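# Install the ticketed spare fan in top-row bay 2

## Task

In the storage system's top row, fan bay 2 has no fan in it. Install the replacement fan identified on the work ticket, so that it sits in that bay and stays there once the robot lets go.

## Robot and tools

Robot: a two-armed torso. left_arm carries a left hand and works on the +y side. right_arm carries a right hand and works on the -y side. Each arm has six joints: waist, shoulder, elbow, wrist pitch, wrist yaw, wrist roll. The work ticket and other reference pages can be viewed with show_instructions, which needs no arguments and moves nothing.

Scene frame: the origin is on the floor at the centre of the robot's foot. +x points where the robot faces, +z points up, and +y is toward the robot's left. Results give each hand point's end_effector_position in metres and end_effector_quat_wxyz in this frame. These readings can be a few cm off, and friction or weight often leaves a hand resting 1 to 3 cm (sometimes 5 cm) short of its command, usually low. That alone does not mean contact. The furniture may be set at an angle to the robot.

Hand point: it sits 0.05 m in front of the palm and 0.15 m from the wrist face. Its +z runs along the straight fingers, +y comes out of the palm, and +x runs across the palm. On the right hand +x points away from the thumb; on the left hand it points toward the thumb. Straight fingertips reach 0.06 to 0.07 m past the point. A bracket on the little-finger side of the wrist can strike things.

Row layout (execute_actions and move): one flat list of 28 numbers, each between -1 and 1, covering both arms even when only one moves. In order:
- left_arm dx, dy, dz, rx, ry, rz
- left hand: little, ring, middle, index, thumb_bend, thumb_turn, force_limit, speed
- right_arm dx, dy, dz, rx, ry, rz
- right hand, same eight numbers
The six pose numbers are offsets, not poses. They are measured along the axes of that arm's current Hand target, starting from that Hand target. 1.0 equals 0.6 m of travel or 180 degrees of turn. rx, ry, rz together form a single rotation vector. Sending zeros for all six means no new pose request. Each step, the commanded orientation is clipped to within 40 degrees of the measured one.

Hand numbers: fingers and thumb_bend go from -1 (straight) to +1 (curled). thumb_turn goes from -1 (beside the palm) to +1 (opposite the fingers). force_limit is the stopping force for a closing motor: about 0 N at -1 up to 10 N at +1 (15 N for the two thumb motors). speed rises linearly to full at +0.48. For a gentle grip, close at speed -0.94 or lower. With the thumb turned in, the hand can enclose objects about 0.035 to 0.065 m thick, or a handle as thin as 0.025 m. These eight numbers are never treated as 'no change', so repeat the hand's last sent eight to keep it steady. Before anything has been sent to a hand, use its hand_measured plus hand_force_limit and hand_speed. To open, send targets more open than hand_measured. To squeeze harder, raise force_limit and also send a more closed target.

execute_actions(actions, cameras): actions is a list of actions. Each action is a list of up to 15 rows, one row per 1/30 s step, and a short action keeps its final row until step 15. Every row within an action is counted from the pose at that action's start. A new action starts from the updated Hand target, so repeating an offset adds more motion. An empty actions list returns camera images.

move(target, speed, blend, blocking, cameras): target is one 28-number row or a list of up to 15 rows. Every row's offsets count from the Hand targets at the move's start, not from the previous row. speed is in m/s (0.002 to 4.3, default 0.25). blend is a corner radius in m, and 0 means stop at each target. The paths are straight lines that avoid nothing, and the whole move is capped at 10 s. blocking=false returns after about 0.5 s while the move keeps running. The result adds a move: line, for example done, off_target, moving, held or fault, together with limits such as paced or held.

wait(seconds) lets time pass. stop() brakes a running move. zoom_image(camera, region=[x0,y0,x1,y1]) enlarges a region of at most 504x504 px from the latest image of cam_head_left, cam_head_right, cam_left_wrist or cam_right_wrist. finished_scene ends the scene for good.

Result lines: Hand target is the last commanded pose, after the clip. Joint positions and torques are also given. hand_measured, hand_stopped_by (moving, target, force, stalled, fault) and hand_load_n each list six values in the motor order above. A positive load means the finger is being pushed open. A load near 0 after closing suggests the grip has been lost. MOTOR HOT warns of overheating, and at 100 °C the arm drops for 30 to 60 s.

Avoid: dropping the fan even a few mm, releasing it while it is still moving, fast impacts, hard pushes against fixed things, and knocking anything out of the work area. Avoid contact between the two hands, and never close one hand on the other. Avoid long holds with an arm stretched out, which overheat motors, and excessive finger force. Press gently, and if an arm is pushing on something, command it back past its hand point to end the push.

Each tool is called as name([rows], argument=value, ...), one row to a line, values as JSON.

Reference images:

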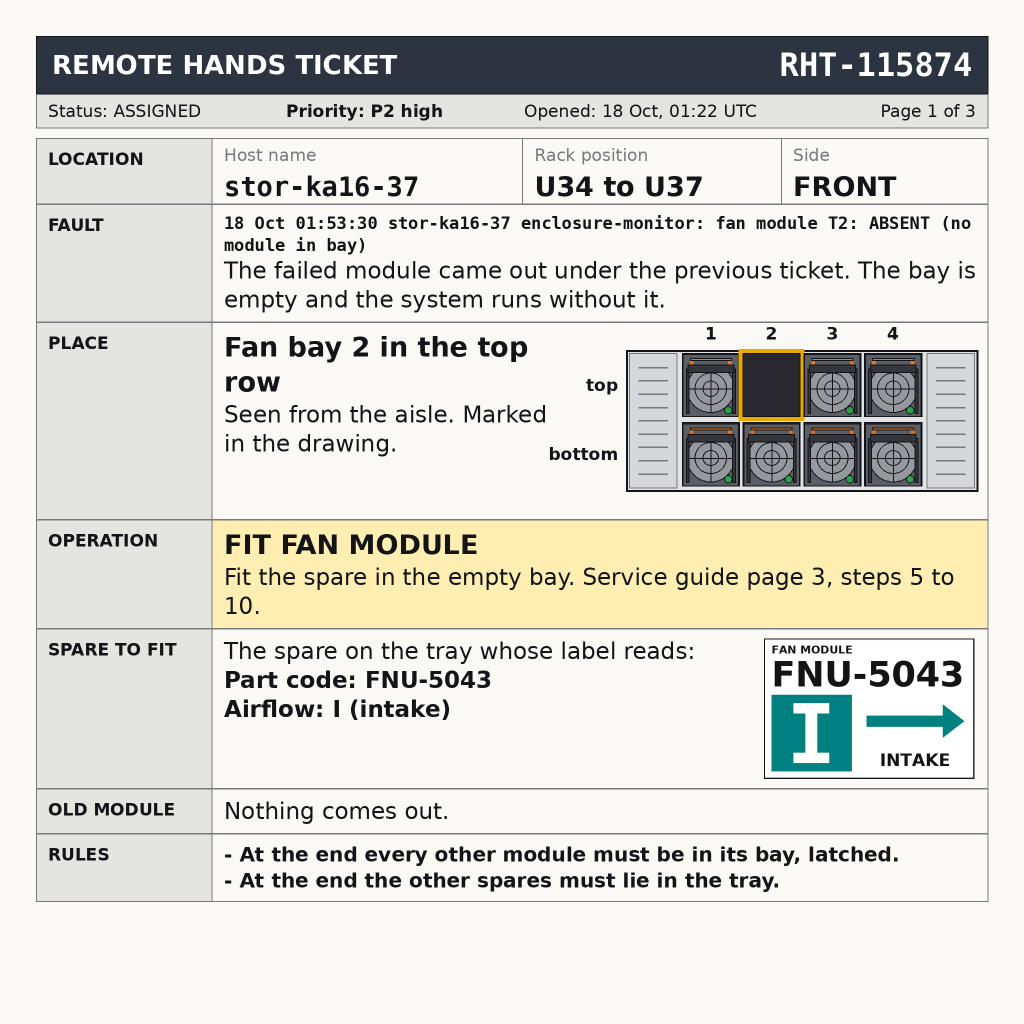

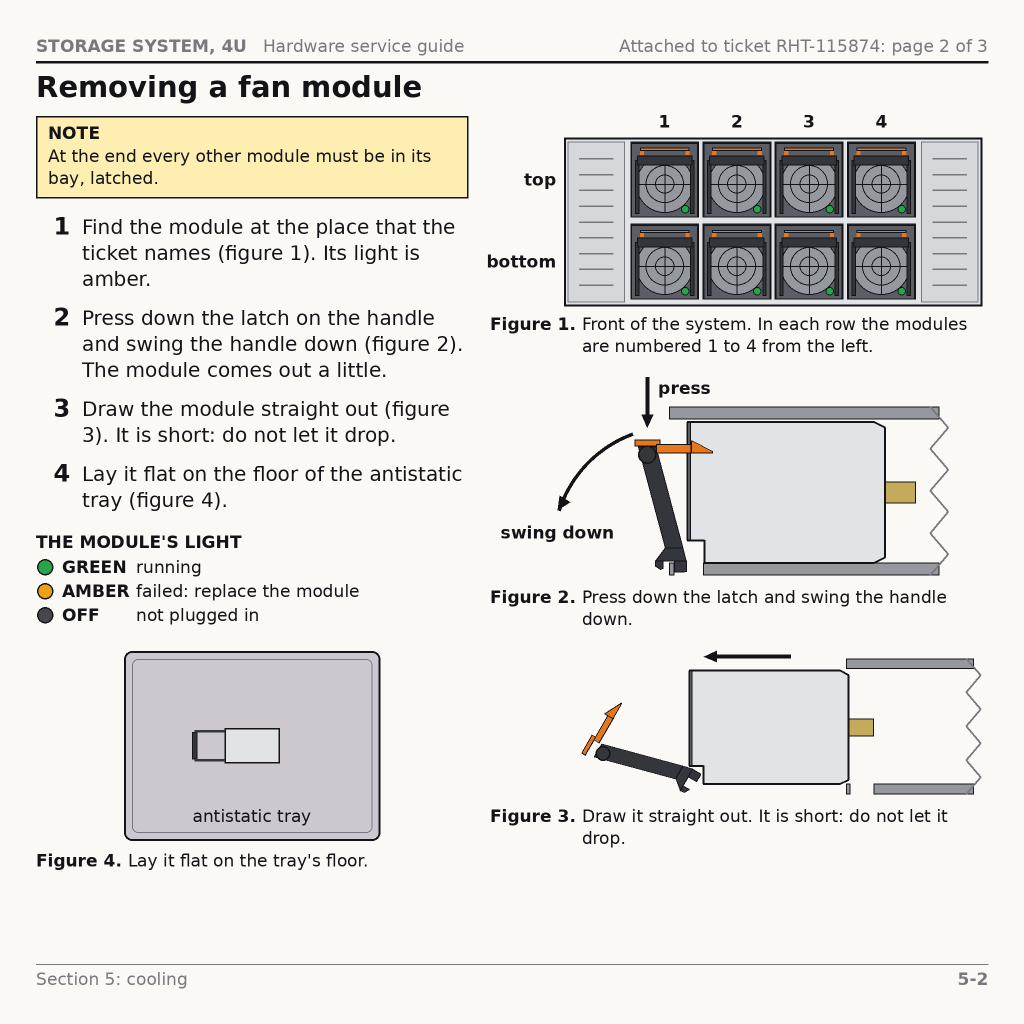

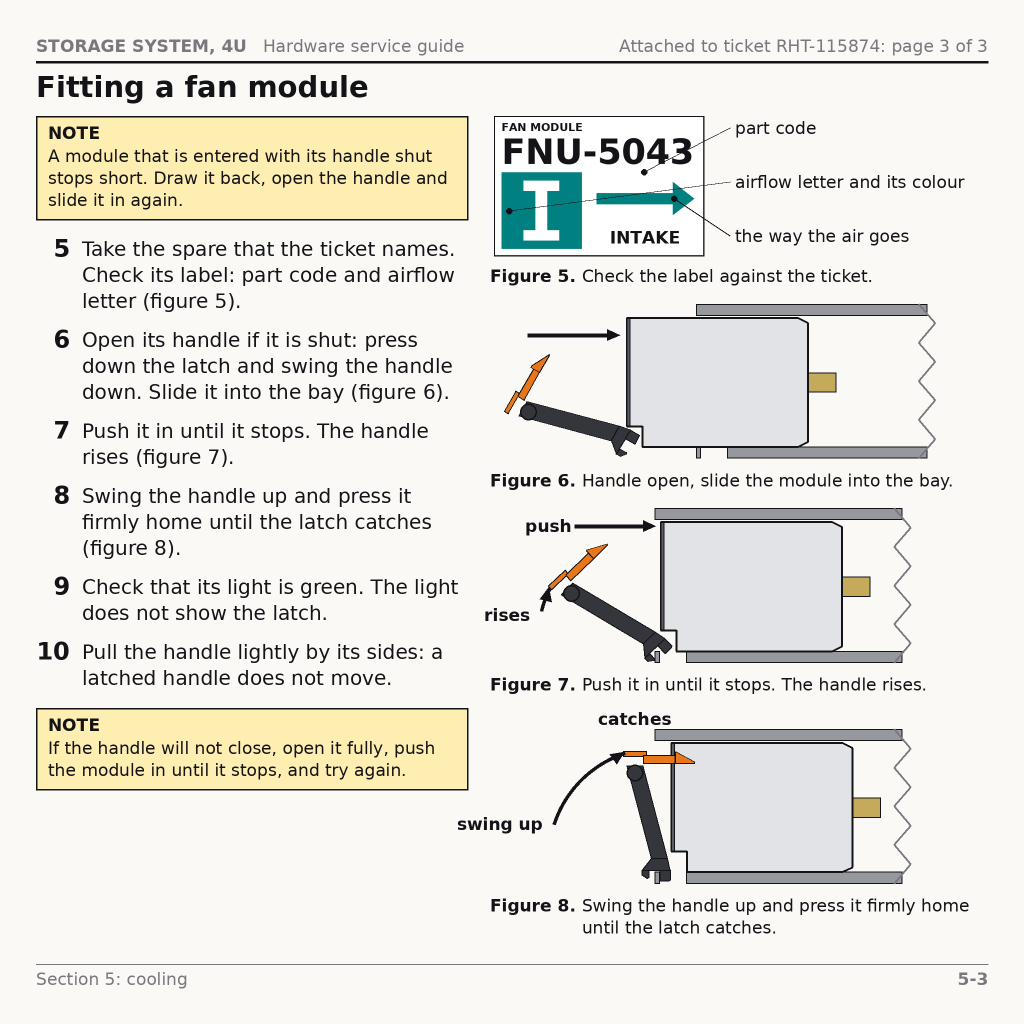

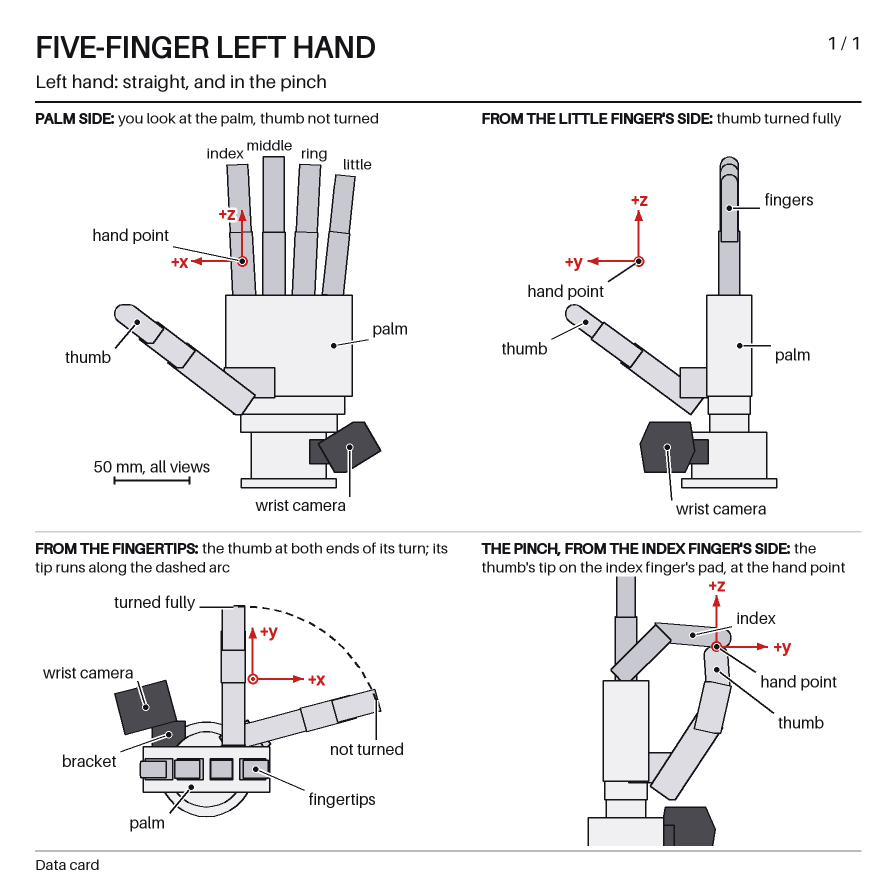

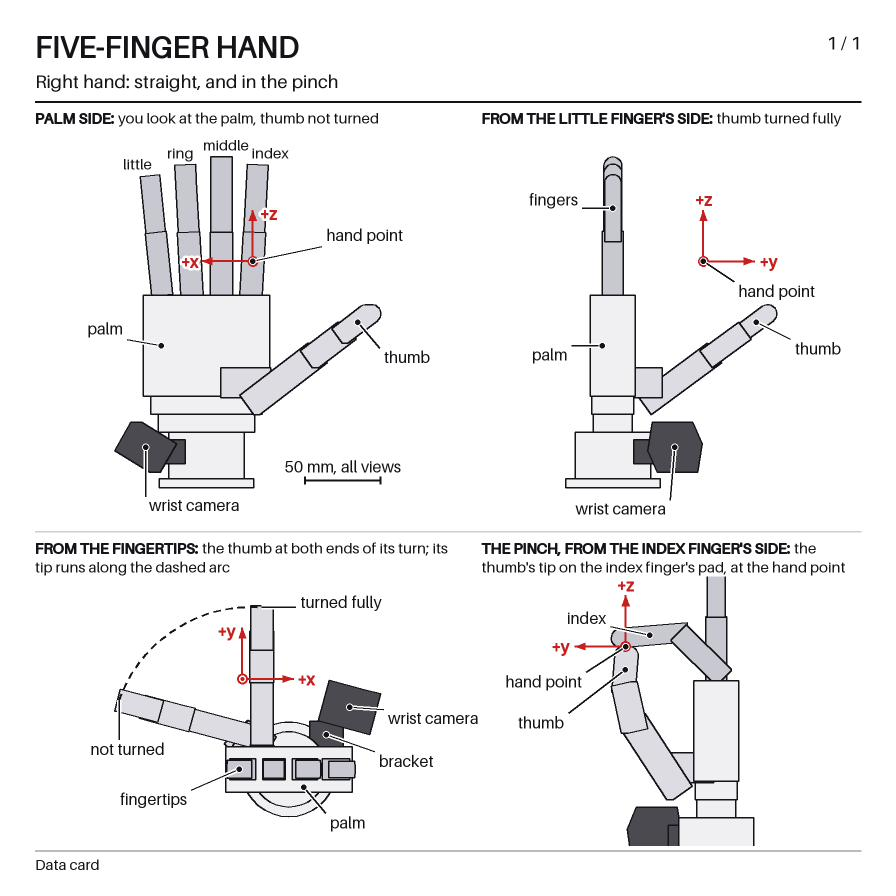

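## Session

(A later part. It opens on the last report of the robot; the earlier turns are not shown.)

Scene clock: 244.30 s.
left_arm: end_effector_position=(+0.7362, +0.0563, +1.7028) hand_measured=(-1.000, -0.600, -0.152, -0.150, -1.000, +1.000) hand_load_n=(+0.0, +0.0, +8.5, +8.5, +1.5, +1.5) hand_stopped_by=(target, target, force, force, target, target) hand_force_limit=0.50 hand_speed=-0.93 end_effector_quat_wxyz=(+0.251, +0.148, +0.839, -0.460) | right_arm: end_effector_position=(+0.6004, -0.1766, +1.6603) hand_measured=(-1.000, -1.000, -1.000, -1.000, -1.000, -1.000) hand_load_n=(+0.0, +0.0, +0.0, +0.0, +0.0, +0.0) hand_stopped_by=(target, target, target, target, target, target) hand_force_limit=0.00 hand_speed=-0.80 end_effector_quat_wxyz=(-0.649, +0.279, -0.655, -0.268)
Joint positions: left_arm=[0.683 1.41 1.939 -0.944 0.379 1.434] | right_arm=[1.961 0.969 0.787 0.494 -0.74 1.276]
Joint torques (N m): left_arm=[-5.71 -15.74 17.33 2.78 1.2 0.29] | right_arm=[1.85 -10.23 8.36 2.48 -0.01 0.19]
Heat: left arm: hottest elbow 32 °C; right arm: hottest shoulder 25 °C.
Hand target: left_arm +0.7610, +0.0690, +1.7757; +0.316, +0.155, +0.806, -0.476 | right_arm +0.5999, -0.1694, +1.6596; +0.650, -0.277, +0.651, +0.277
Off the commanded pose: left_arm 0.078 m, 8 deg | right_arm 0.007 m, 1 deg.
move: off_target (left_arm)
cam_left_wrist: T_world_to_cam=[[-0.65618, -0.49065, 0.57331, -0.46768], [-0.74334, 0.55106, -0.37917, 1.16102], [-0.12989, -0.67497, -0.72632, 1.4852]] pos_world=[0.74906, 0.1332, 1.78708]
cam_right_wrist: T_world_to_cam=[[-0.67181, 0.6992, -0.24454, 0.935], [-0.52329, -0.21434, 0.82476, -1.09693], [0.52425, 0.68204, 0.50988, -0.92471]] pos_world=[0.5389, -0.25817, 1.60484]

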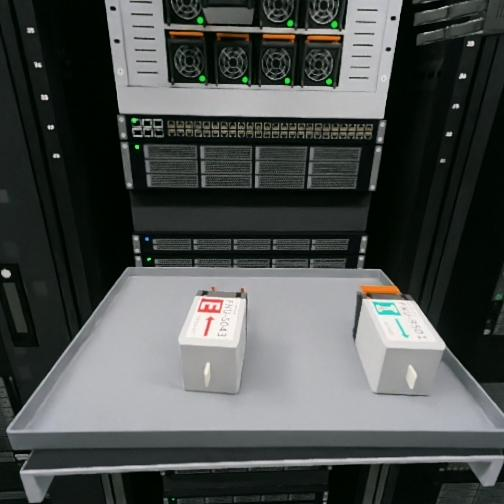

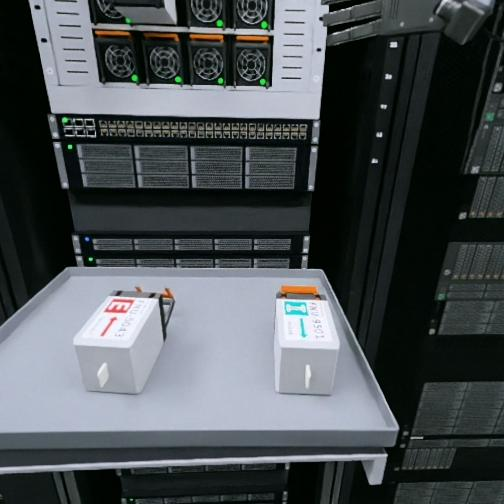

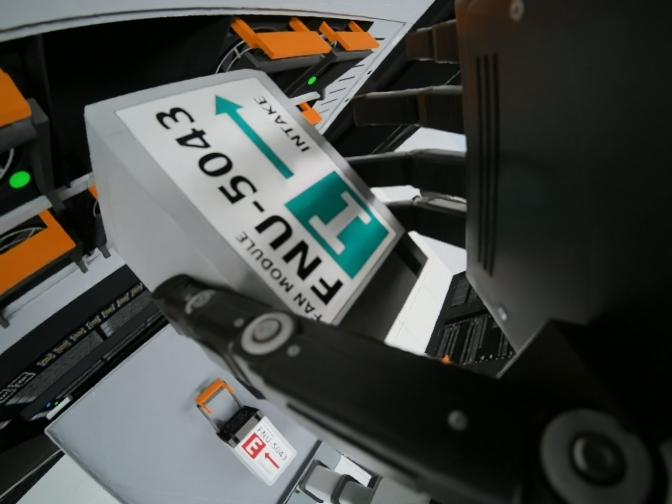

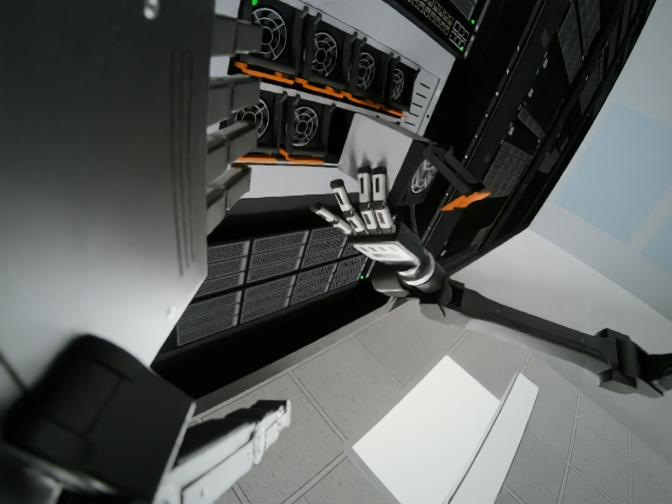

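move([
  [-0.0173,0.0052,0.0142,0,0,0,-1,-0.6,0.3,0.3,-1,1,0.5,-0.93,0,0,0,0,0,0,-1,-1,-1,-1,-1,-1,0,-0.8],
], speed=0.05, cameras=["all"])

zoom_image(camera="cam_head_left", region=[195, 0, 285, 60])

zoom_image(camera="cam_left_wrist", region=[0, 0, 200, 200])

zoom_image(camera="cam_left_wrist", region=[180, 0, 380, 150])

Scene clock: 246.90 s.
left_arm: end_effector_position=(+0.7502, +0.0475, +1.7014) hand_measured=(-1.000, -0.600, -0.152, -0.150, -1.000, +1.000) hand_load_n=(+0.0, +0.0, +8.0, +8.0, +1.5, +2.0) hand_stopped_by=(target, target, force, force, target, target) hand_force_limit=0.50 hand_speed=-0.93 end_effector_quat_wxyz=(+0.252, +0.149, +0.838, -0.461) | right_arm: end_effector_position=(+0.6004, -0.1766, +1.6603) hand_measured=(-1.000, -1.000, -1.000, -1.000, -1.000, -1.000) hand_load_n=(+0.0, +0.0, +0.0, +0.0, +0.0, +0.0) hand_stopped_by=(target, target, target, target, target, target) hand_force_limit=0.00 hand_speed=-0.80 end_effector_quat_wxyz=(-0.649, +0.279, -0.655, -0.268)
Joint positions: left_arm=[0.683 1.458 2.002 -0.957 0.38 1.434] | right_arm=[1.961 0.969 0.787 0.494 -0.74 1.276]
Joint torques (N m): left_arm=[-5.77 -16.21 17.57 2.48 1.21 0.3] | right_arm=[1.96 -10.64 8.44 2.45 0.03 0.2]
Heat: left arm: hottest elbow 32 °C; right arm: hottest shoulder 25 °C.
Hand target: left_arm +0.7736, +0.0637, +1.7773; +0.316, +0.155, +0.806, -0.476 | right_arm +0.5999, -0.1694, +1.6596; +0.650, -0.277, +0.651, +0.277
Off the commanded pose: left_arm 0.081 m, 8 deg | right_arm 0.007 m, 1 deg.
move: off_target (left_arm)
cam_left_wrist: T_world_to_cam=[[-0.65698, -0.48938, 0.57349, -0.46184], [-0.74273, 0.55068, -0.38094, 1.17831], [-0.12939, -0.67622, -0.72525, 1.47791]] pos_world=[0.76296, 0.1245, 1.78558]
cam_right_wrist: T_world_to_cam=[[-0.67181, 0.6992, -0.24454, 0.935], [-0.52329, -0.21434, 0.82476, -1.09693], [0.52425, 0.68204, 0.50988, -0.92471]] pos_world=[0.5389, -0.25817, 1.60484]

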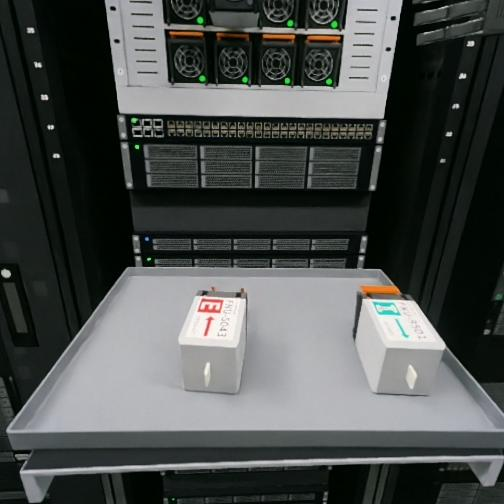

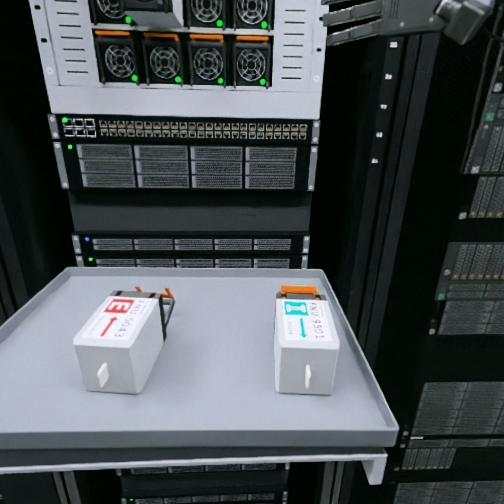

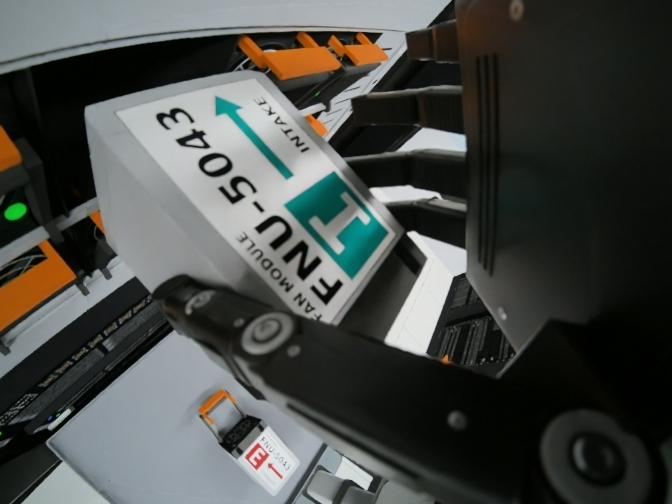

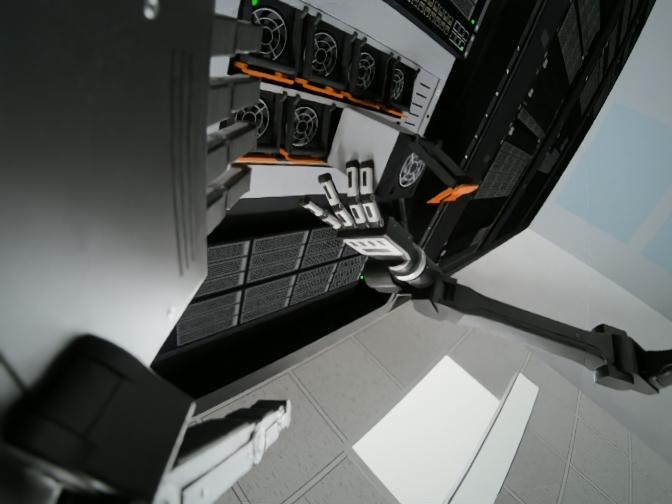

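Scaled by 5.600 from the camera's image (finer frame: 720x720).

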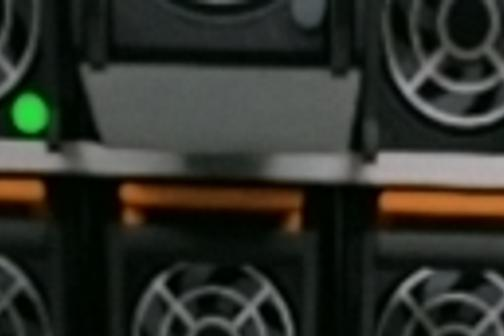

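Scaled by 2.520 from the camera's image (finer frame: 960x720).

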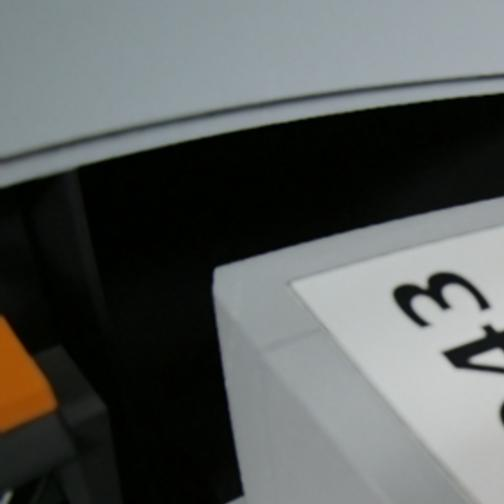

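Scaled by 2.520 from the camera's image (finer frame: 960x720).

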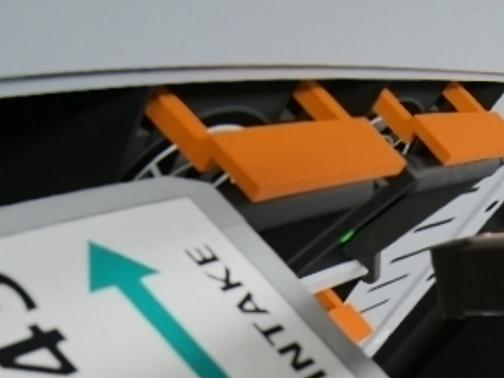

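move([
  [-0.0133,-0.0090,-0.0178,0,0,0,-1,-0.6,0.3,0.3,-1,1,0.5,-0.93,0,0,0,0,0,0,-1,-1,-1,-1,-1,-1,0,-0.8],
], speed=0.05, cameras=["cam_head_left","cam_head_right","cam_left_wrist"])

zoom_image(camera="cam_head_left", region=[195, 0, 285, 60])

Scene clock: 248.73 s.
left_arm: end_effector_position=(+0.7517, +0.0544, +1.7168) hand_measured=(-1.000, -0.600, -0.152, -0.150, -1.000, +1.000) hand_load_n=(+0.0, +0.0, +8.0, +8.0, +1.5, +2.0) hand_stopped_by=(target, target, force, force, target, target) hand_force_limit=0.50 hand_speed=-0.93 end_effector_quat_wxyz=(+0.254, +0.148, +0.837, -0.461) | right_arm: end_effector_position=(+0.6004, -0.1766, +1.6603) hand_measured=(-1.000, -1.000, -1.000, -1.000, -1.000, -1.000) hand_load_n=(+0.0, +0.0, +0.0, +0.0, +0.0, +0.0) hand_stopped_by=(target, target, target, target, target, target) hand_force_limit=0.00 hand_speed=-0.80 end_effector_quat_wxyz=(-0.649, +0.279, -0.655, -0.268)
Joint positions: left_arm=[0.683 1.459 2.045 -0.996 0.38 1.434] | right_arm=[1.961 0.969 0.787 0.494 -0.74 1.276]
Joint torques (N m): left_arm=[-5.6 -16.15 17.37 2.54 1.24 0.28] | right_arm=[1.9 -9.88 8.43 2.35 0.03 0.17]
Heat: left arm: hottest elbow 33 °C; right arm: hottest shoulder 25 °C.
Hand target: left_arm +0.7729, +0.0705, +1.7897; +0.315, +0.155, +0.806, -0.476 | right_arm +0.5999, -0.1694, +1.6596; +0.650, -0.277, +0.651, +0.277
Off the commanded pose: left_arm 0.078 m, 8 deg | right_arm 0.007 m, 1 deg.
move: off_target (left_arm)
cam_left_wrist: T_world_to_cam=[[-0.65813, -0.48945, 0.5721, -0.46303], [-0.74237, 0.54851, -0.38474, 1.18776], [-0.12549, -0.67792, -0.72435, 1.48963]] pos_world=[0.76396, 0.13171, 1.80088]

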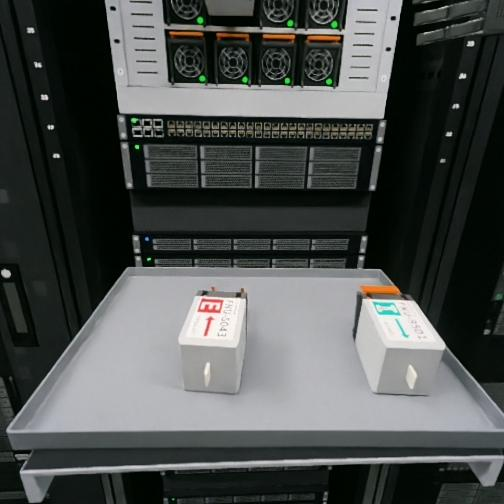

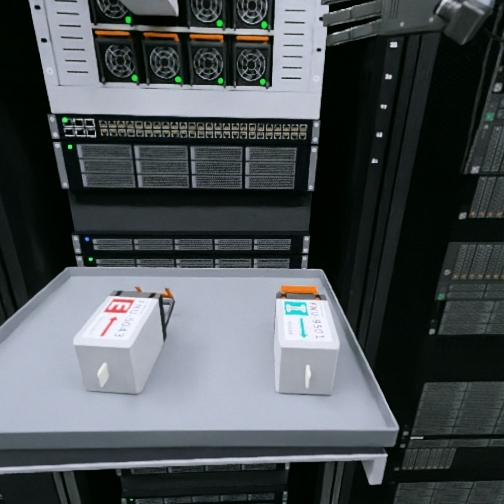

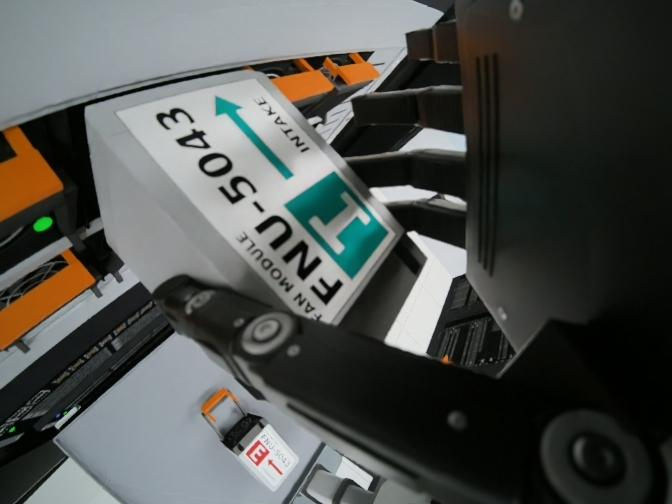

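Scaled by 5.600 from the camera's image (finer frame: 720x720).

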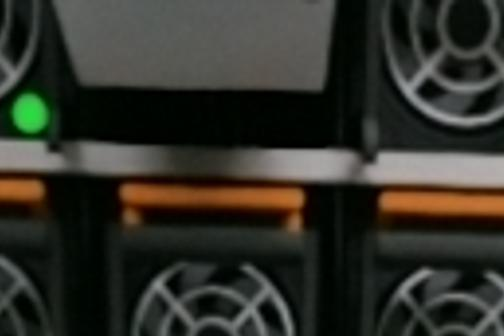

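move([
  [0.0088,0.0089,0.0046,0,0,0,-1,-0.6,0.3,0.3,-1,1,0.5,-0.93,0,0,0,0,0,0,-1,-1,-1,-1,-1,-1,0,-0.8],
], speed=0.05)

Scene clock: 250.20 s.
left_arm: end_effector_position=(+0.7533, +0.0574, +1.7156) hand_measured=(-1.000, -0.600, -0.152, -0.150, -1.000, +1.000) hand_load_n=(+0.0, +0.0, +8.0, +8.0, +2.0, +2.0) hand_stopped_by=(target, target, force, force, target, target) hand_force_limit=0.50 hand_speed=-0.93 end_effector_quat_wxyz=(+0.253, +0.147, +0.837, -0.462) | right_arm: end_effector_position=(+0.6004, -0.1766, +1.6603) hand_measured=(-1.000, -1.000, -1.000, -1.000, -1.000, -1.000) hand_load_n=(+0.0, +0.0, +0.0, +0.0, +0.0, +0.0) hand_stopped_by=(target, target, target, target, target, target) hand_force_limit=0.00 hand_speed=-0.80 end_effector_quat_wxyz=(-0.649, +0.279, -0.655, -0.268)
Joint positions: left_arm=[0.692 1.459 2.046 -0.996 0.388 1.434] | right_arm=[1.961 0.969 0.787 0.494 -0.74 1.276]
Joint torques (N m): left_arm=[-5.36 -16.38 15.27 3.32 1.2 0.32] | right_arm=[2.55 -10.34 8.57 2.41 0.01 0.16]
Heat: left arm: hottest elbow 33 °C; right arm: hottest shoulder 25 °C.
Hand target: left_arm +0.7728, +0.0706, +1.7817; +0.315, +0.155, +0.806, -0.476 | right_arm +0.5999, -0.1694, +1.6596; +0.650, -0.277, +0.651, +0.277
Off the commanded pose: left_arm 0.070 m, 8 deg | right_arm 0.007 m, 1 deg.
move: off_target (left_arm)

move([
  [0.0068,0.0042,0.0078,0,0,0,-1,-0.6,0.3,0.3,-1,1,0.5,-0.93,0,0,0,0,0,0,-1,-1,-1,-1,-1,-1,0,-0.8],
], speed=0.05)

Scene clock: 251.07 s.
left_arm: end_effector_position=(+0.7533, +0.0574, +1.7156) hand_measured=(-1.000, -0.600, -0.152, -0.150, -1.000, +1.000) hand_load_n=(+0.0, +0.0, +8.0, +8.0, +1.5, +2.0) hand_stopped_by=(target, target, force, force, target, target) hand_force_limit=0.50 hand_speed=-0.93 end_effector_quat_wxyz=(+0.253, +0.147, +0.837, -0.462) | right_arm: end_effector_position=(+0.6004, -0.1766, +1.6603) hand_measured=(-1.000, -1.000, -1.000, -1.000, -1.000, -1.000) hand_load_n=(+0.0, +0.0, +0.0, +0.0, +0.0, +0.0) hand_stopped_by=(target, target, target, target, target, target) hand_force_limit=0.00 hand_speed=-0.80 end_effector_quat_wxyz=(-0.649, +0.279, -0.655, -0.268)
Joint positions: left_arm=[0.692 1.459 2.046 -0.996 0.388 1.434] | right_arm=[1.961 0.969 0.787 0.494 -0.74 1.276]
Joint torques (N m): left_arm=[-5.01 -16.21 14.15 3.92 1.23 0.32] | right_arm=[2.08 -10.23 8.36 2.36 -0.01 0.19]
Heat: left arm: hottest elbow 33 °C; right arm: hottest shoulder 25 °C.
Hand target: left_arm +0.7729, +0.0677, +1.7757; +0.315, +0.155, +0.806, -0.476 | right_arm +0.5999, -0.1694, +1.6596; +0.650, -0.277, +0.651, +0.277
Off the commanded pose: left_arm 0.064 m, 8 deg | right_arm 0.007 m, 1 deg.
move: off_target (left_arm)

move([
  [0.0068,0.0042,0.0078,0,0,0,-1,-0.6,0.3,0.3,-1,1,0.5,-0.93,0,0,0,0,0,0,-1,-1,-1,-1,-1,-1,0,-0.8],
], speed=0.05)

Scene clock: 252.17 s.
left_arm: end_effector_position=(+0.7564, +0.0568, +1.7176) hand_measured=(-1.000, -0.600, -0.152, -0.150, -1.000, +1.000) hand_load_n=(+0.0, +0.0, +8.0, +8.0, +1.5, +2.0) hand_stopped_by=(target, target, force, force, target, target) hand_force_limit=0.50 hand_speed=-0.93 end_effector_quat_wxyz=(+0.260, +0.146, +0.835, -0.463) | right_arm: end_effector_position=(+0.6004, -0.1766, +1.6603) hand_measured=(-1.000, -1.000, -1.000, -1.000, -1.000, -1.000) hand_load_n=(+0.0, +0.0, +0.0, +0.0, +0.0, +0.0) hand_stopped_by=(target, target, target, target, target, target) hand_force_limit=0.00 hand_speed=-0.80 end_effector_quat_wxyz=(-0.649, +0.279, -0.655, -0.268)
Joint positions: left_arm=[0.692 1.459 2.046 -0.983 0.388 1.434] | right_arm=[1.961 0.969 0.787 0.494 -0.74 1.276]
Joint torques (N m): left_arm=[-5.6 -16.26 12.85 4.08 1.24 0.32] | right_arm=[2.08 -10.58 8.35 2.28 0.03 0.18]
Heat: left arm: hottest elbow 33 °C; right arm: hottest shoulder 25 °C.
Hand target: left_arm +0.7729, +0.0647, +1.7697; +0.315, +0.155, +0.806, -0.476 | right_arm +0.5999, -0.1694, +1.6596; +0.650, -0.277, +0.651, +0.277
Off the commanded pose: left_arm 0.055 m, 7 deg | right_arm 0.007 m, 1 deg.
move: off_target (left_arm)

move([
  [0.0066,0.0067,0.0035,0,0,0,-1,-0.6,0.3,0.3,-1,1,0.5,-0.93,0,0,0,0,0,0,-1,-1,-1,-1,-1,-1,0,-0.8],
], speed=0.05, cameras=["cam_head_left","cam_head_right","cam_left_wrist"])

zoom_image(camera="cam_head_left", region=[195, 0, 285, 60])

Scene clock: 253.33 s.
left_arm: end_effector_position=(+0.7581, +0.0563, +1.7152) hand_measured=(-1.000, -0.600, -0.152, -0.150, -1.000, +1.000) hand_load_n=(+0.0, +0.0, +8.0, +8.0, +1.5, +2.5) hand_stopped_by=(target, target, force, force, target, target) hand_force_limit=0.50 hand_speed=-0.93 end_effector_quat_wxyz=(+0.262, +0.146, +0.834, -0.464) | right_arm: end_effector_position=(+0.6004, -0.1766, +1.6603) hand_measured=(-1.000, -1.000, -1.000, -1.000, -1.000, -1.000) hand_load_n=(+0.0, +0.0, +0.0, +0.0, +0.0, +0.0) hand_stopped_by=(target, target, target, target, target, target) hand_force_limit=0.00 hand_speed=-0.80 end_effector_quat_wxyz=(-0.649, +0.279, -0.655, -0.268)
Joint positions: left_arm=[0.696 1.459 2.038 -0.97 0.393 1.434] | right_arm=[1.961 0.969 0.787 0.494 -0.74 1.276]
Joint torques (N m): left_arm=[-5.01 -16.56 11.9 4.18 1.21 0.34] | right_arm=[2.43 -10.4 8.38 2.4 0.02 0.21]
Heat: left arm: hottest elbow 33 °C; right arm: hottest shoulder 25 °C.
Hand target: left_arm +0.7729, +0.0646, +1.7639; +0.316, +0.155, +0.806, -0.476 | right_arm +0.5999, -0.1694, +1.6596; +0.650, -0.277, +0.651, +0.277
Off the commanded pose: left_arm 0.051 m, 7 deg | right_arm 0.007 m, 1 deg.
move: off_target (left_arm)
cam_left_wrist: T_world_to_cam=[[-0.66018, -0.48917, 0.56998, -0.45175], [-0.74294, 0.5369, -0.39972, 1.21764], [-0.11049, -0.68735, -0.71787, 1.46848]] pos_world=[0.76866, 0.13462, 1.79839]

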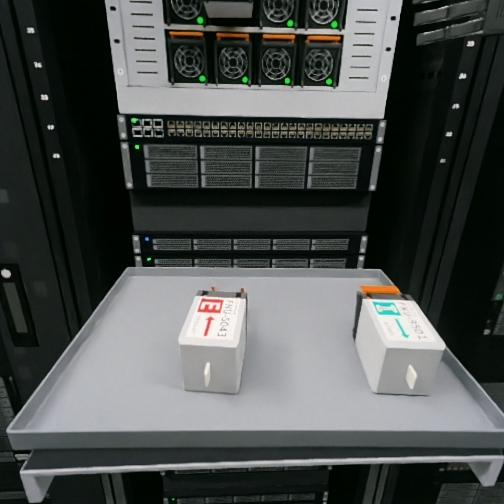

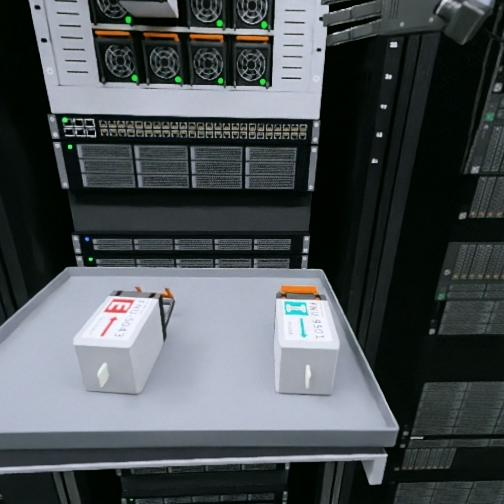

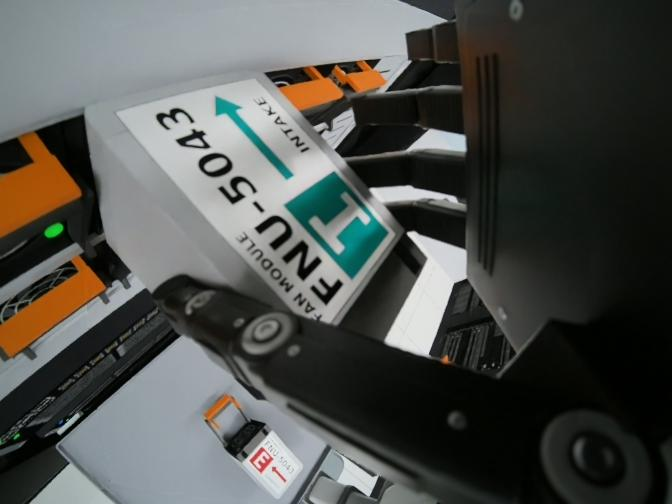

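Scaled by 5.600 from the camera's image (finer frame: 720x720).

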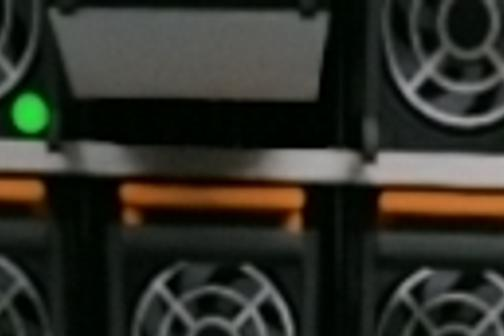

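move([
  [0.0131,0.0133,0.007,0,0,0,-1,-0.6,0.3,0.3,-1,1,0.5,-0.93,0,0,0,0,0,0,-1,-1,-1,-1,-1,-1,0,-0.8],
], speed=0.05, cameras=["cam_head_left","cam_head_right","cam_left_wrist"])

zoom_image(camera="cam_head_left", region=[195, 0, 285, 60])

Scene clock: 255.07 s.
left_arm: end_effector_position=(+0.7583, +0.0544, +1.6964) hand_measured=(-1.000, -0.600, -0.152, -0.150, -1.000, +1.000) hand_load_n=(+0.0, +0.0, +8.0, +7.5, +1.5, +2.0) hand_stopped_by=(target, target, force, force, target, target) hand_force_limit=0.50 hand_speed=-0.93 end_effector_quat_wxyz=(+0.257, +0.143, +0.836, -0.464) | right_arm: end_effector_position=(+0.6004, -0.1766, +1.6603) hand_measured=(-1.000, -1.000, -1.000, -1.000, -1.000, -1.000) hand_load_n=(+0.0, +0.0, +0.0, +0.0, +0.0, +0.0) hand_stopped_by=(target, target, target, target, target, target) hand_force_limit=0.00 hand_speed=-0.80 end_effector_quat_wxyz=(-0.649, +0.279, -0.655, -0.268)
Joint positions: left_arm=[0.709 1.459 1.994 -0.936 0.404 1.434] | right_arm=[1.961 0.969 0.787 0.494 -0.74 1.276]
Joint torques (N m): left_arm=[-5.6 -17.26 12.01 4.11 1.27 0.37] | right_arm=[1.9 -10.17 8.53 2.4 -0.01 0.17]
Heat: left arm: hottest elbow 33 °C; right arm: hottest shoulder 25 °C.
Hand target: left_arm +0.7727, +0.0644, +1.7519; +0.315, +0.155, +0.806, -0.476 | right_arm +0.5999, -0.1694, +1.6596; +0.650, -0.277, +0.651, +0.277
Off the commanded pose: left_arm 0.058 m, 8 deg | right_arm 0.007 m, 1 deg.
move: off_target (left_arm)
cam_left_wrist: T_world_to_cam=[[-0.65392, -0.49112, 0.57549, -0.45586], [-0.7474, 0.53735, -0.3907, 1.19938], [-0.11736, -0.6856, -0.71845, 1.45987]] pos_world=[0.76965, 0.13252, 1.77978]

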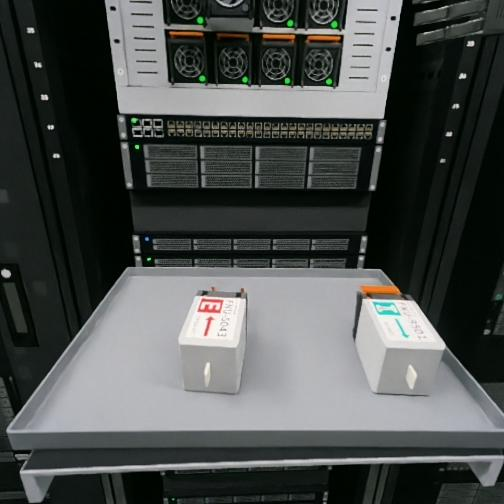

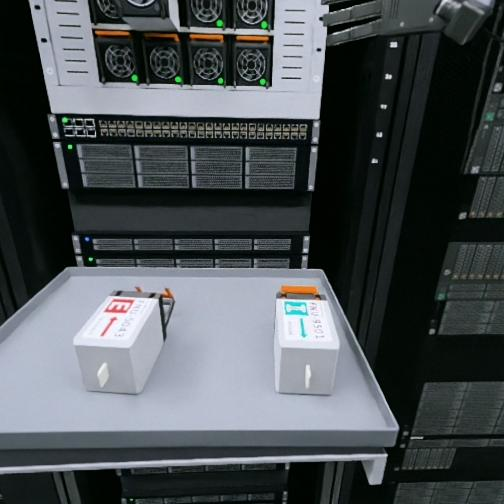

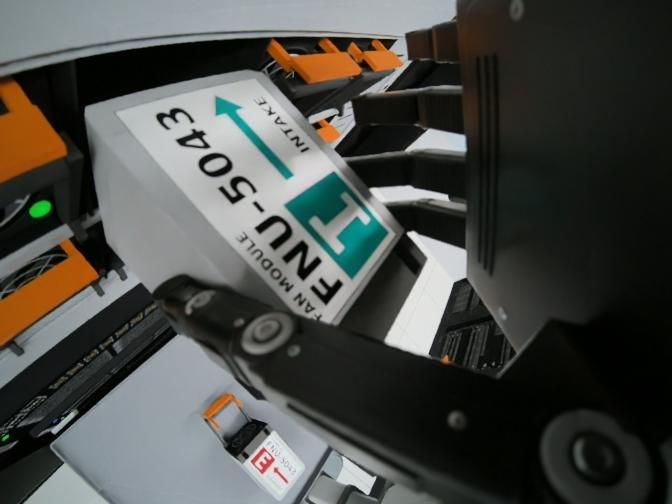

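Scaled by 5.600 from the camera's image (finer frame: 720x720).

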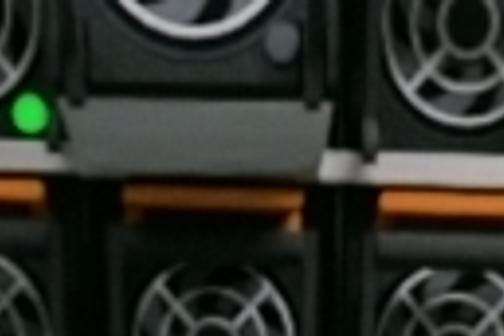

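move([
  [0.0436,-0.08,-0.0536,0.0063,0.0064,0.0033,-1,-0.6,0.3,0.3,-1,1,0.5,-0.93,0,0,0,0,0,0,-1,-1,-1,-1,-1,-1,0,-0.8],
  [-0.0067,-0.0257,-0.0194,0.0063,0.0064,0.0033,-1,-0.6,0.3,0.3,-1,1,0.5,-0.93,0,0,0,0,0,0,-1,-1,-1,-1,-1,-1,0,-0.8],
], speed=0.06, cameras=["cam_head_left","cam_head_right","cam_left_wrist"])

zoom_image(camera="cam_head_left", region=[195, 0, 285, 60])

Scene clock: 261.07 s.
left_arm: end_effector_position=(+0.7391, +0.0538, +1.6968) hand_measured=(-1.000, -0.600, -0.152, -0.150, -1.000, +1.000) hand_load_n=(+0.0, +0.0, +8.0, +7.0, +2.0, +2.0) hand_stopped_by=(target, target, force, force, target, target) hand_force_limit=0.50 hand_speed=-0.93 end_effector_quat_wxyz=(+0.245, +0.155, +0.835, -0.468) | right_arm: end_effector_position=(+0.6004, -0.1766, +1.6603) hand_measured=(-1.000, -1.000, -1.000, -1.000, -1.000, -1.000) hand_load_n=(+0.0, +0.0, +0.0, +0.0, +0.0, +0.0) hand_stopped_by=(target, target, target, target, target, target) hand_force_limit=0.00 hand_speed=-0.80 end_effector_quat_wxyz=(-0.649, +0.279, -0.655, -0.268)
Joint positions: left_arm=[0.697 1.426 1.949 -0.951 0.413 1.447] | right_arm=[1.961 0.969 0.787 0.494 -0.74 1.276]
Joint torques (N m): left_arm=[-5.71 -15.27 17.61 2.67 1.3 0.38] | right_arm=[2.43 -10.23 8.44 2.17 0.01 0.19]
Heat: left arm: hottest elbow 33 °C; right arm: hottest shoulder 25 °C.
Hand target: left_arm +0.7632, +0.0673, +1.7690; +0.308, +0.167, +0.804, -0.481 | right_arm +0.5999, -0.1694, +1.6596; +0.650, -0.277, +0.651, +0.277
Off the commanded pose: left_arm 0.077 m, 8 deg | right_arm 0.007 m, 1 deg.
move: off_target (left_arm)
cam_left_wrist: T_world_to_cam=[[-0.66327, -0.47088, 0.58168, -0.47357], [-0.73367, 0.56247, -0.38125, 1.15802], [-0.14765, -0.67963, -0.71854, 1.47967]] pos_world=[0.75398, 0.13128, 1.78017]

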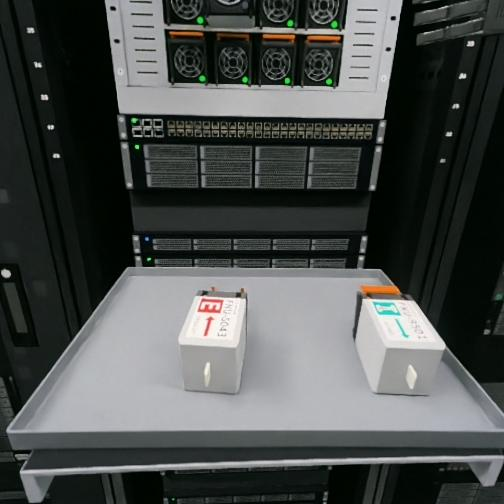

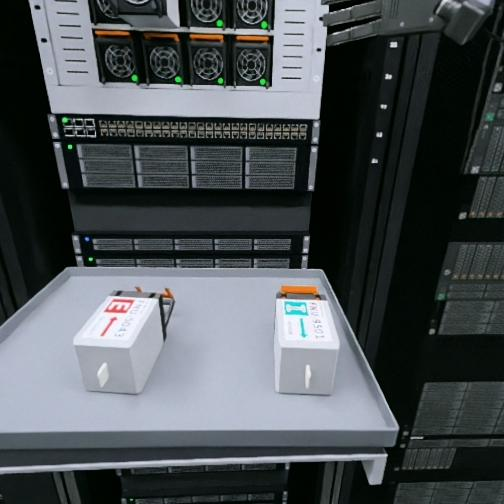

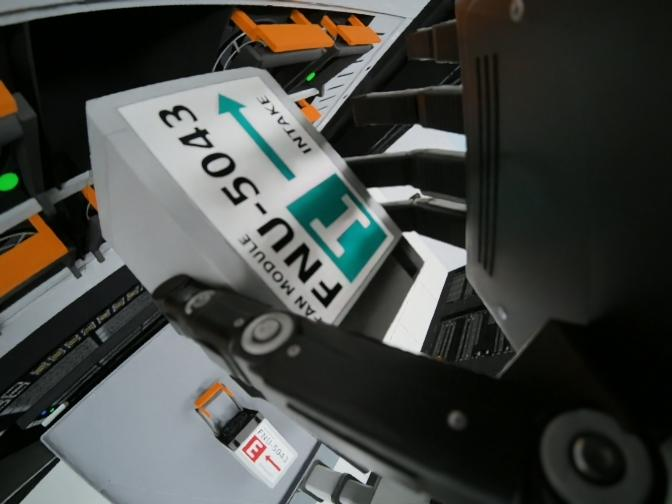

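Scaled by 5.600 from the camera's image (finer frame: 720x720).

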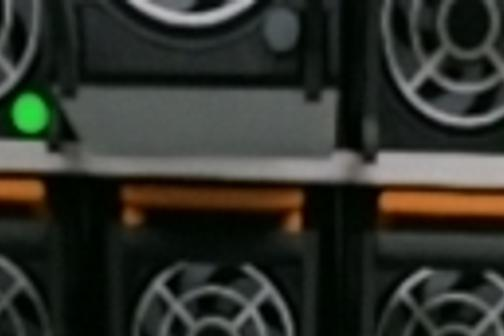

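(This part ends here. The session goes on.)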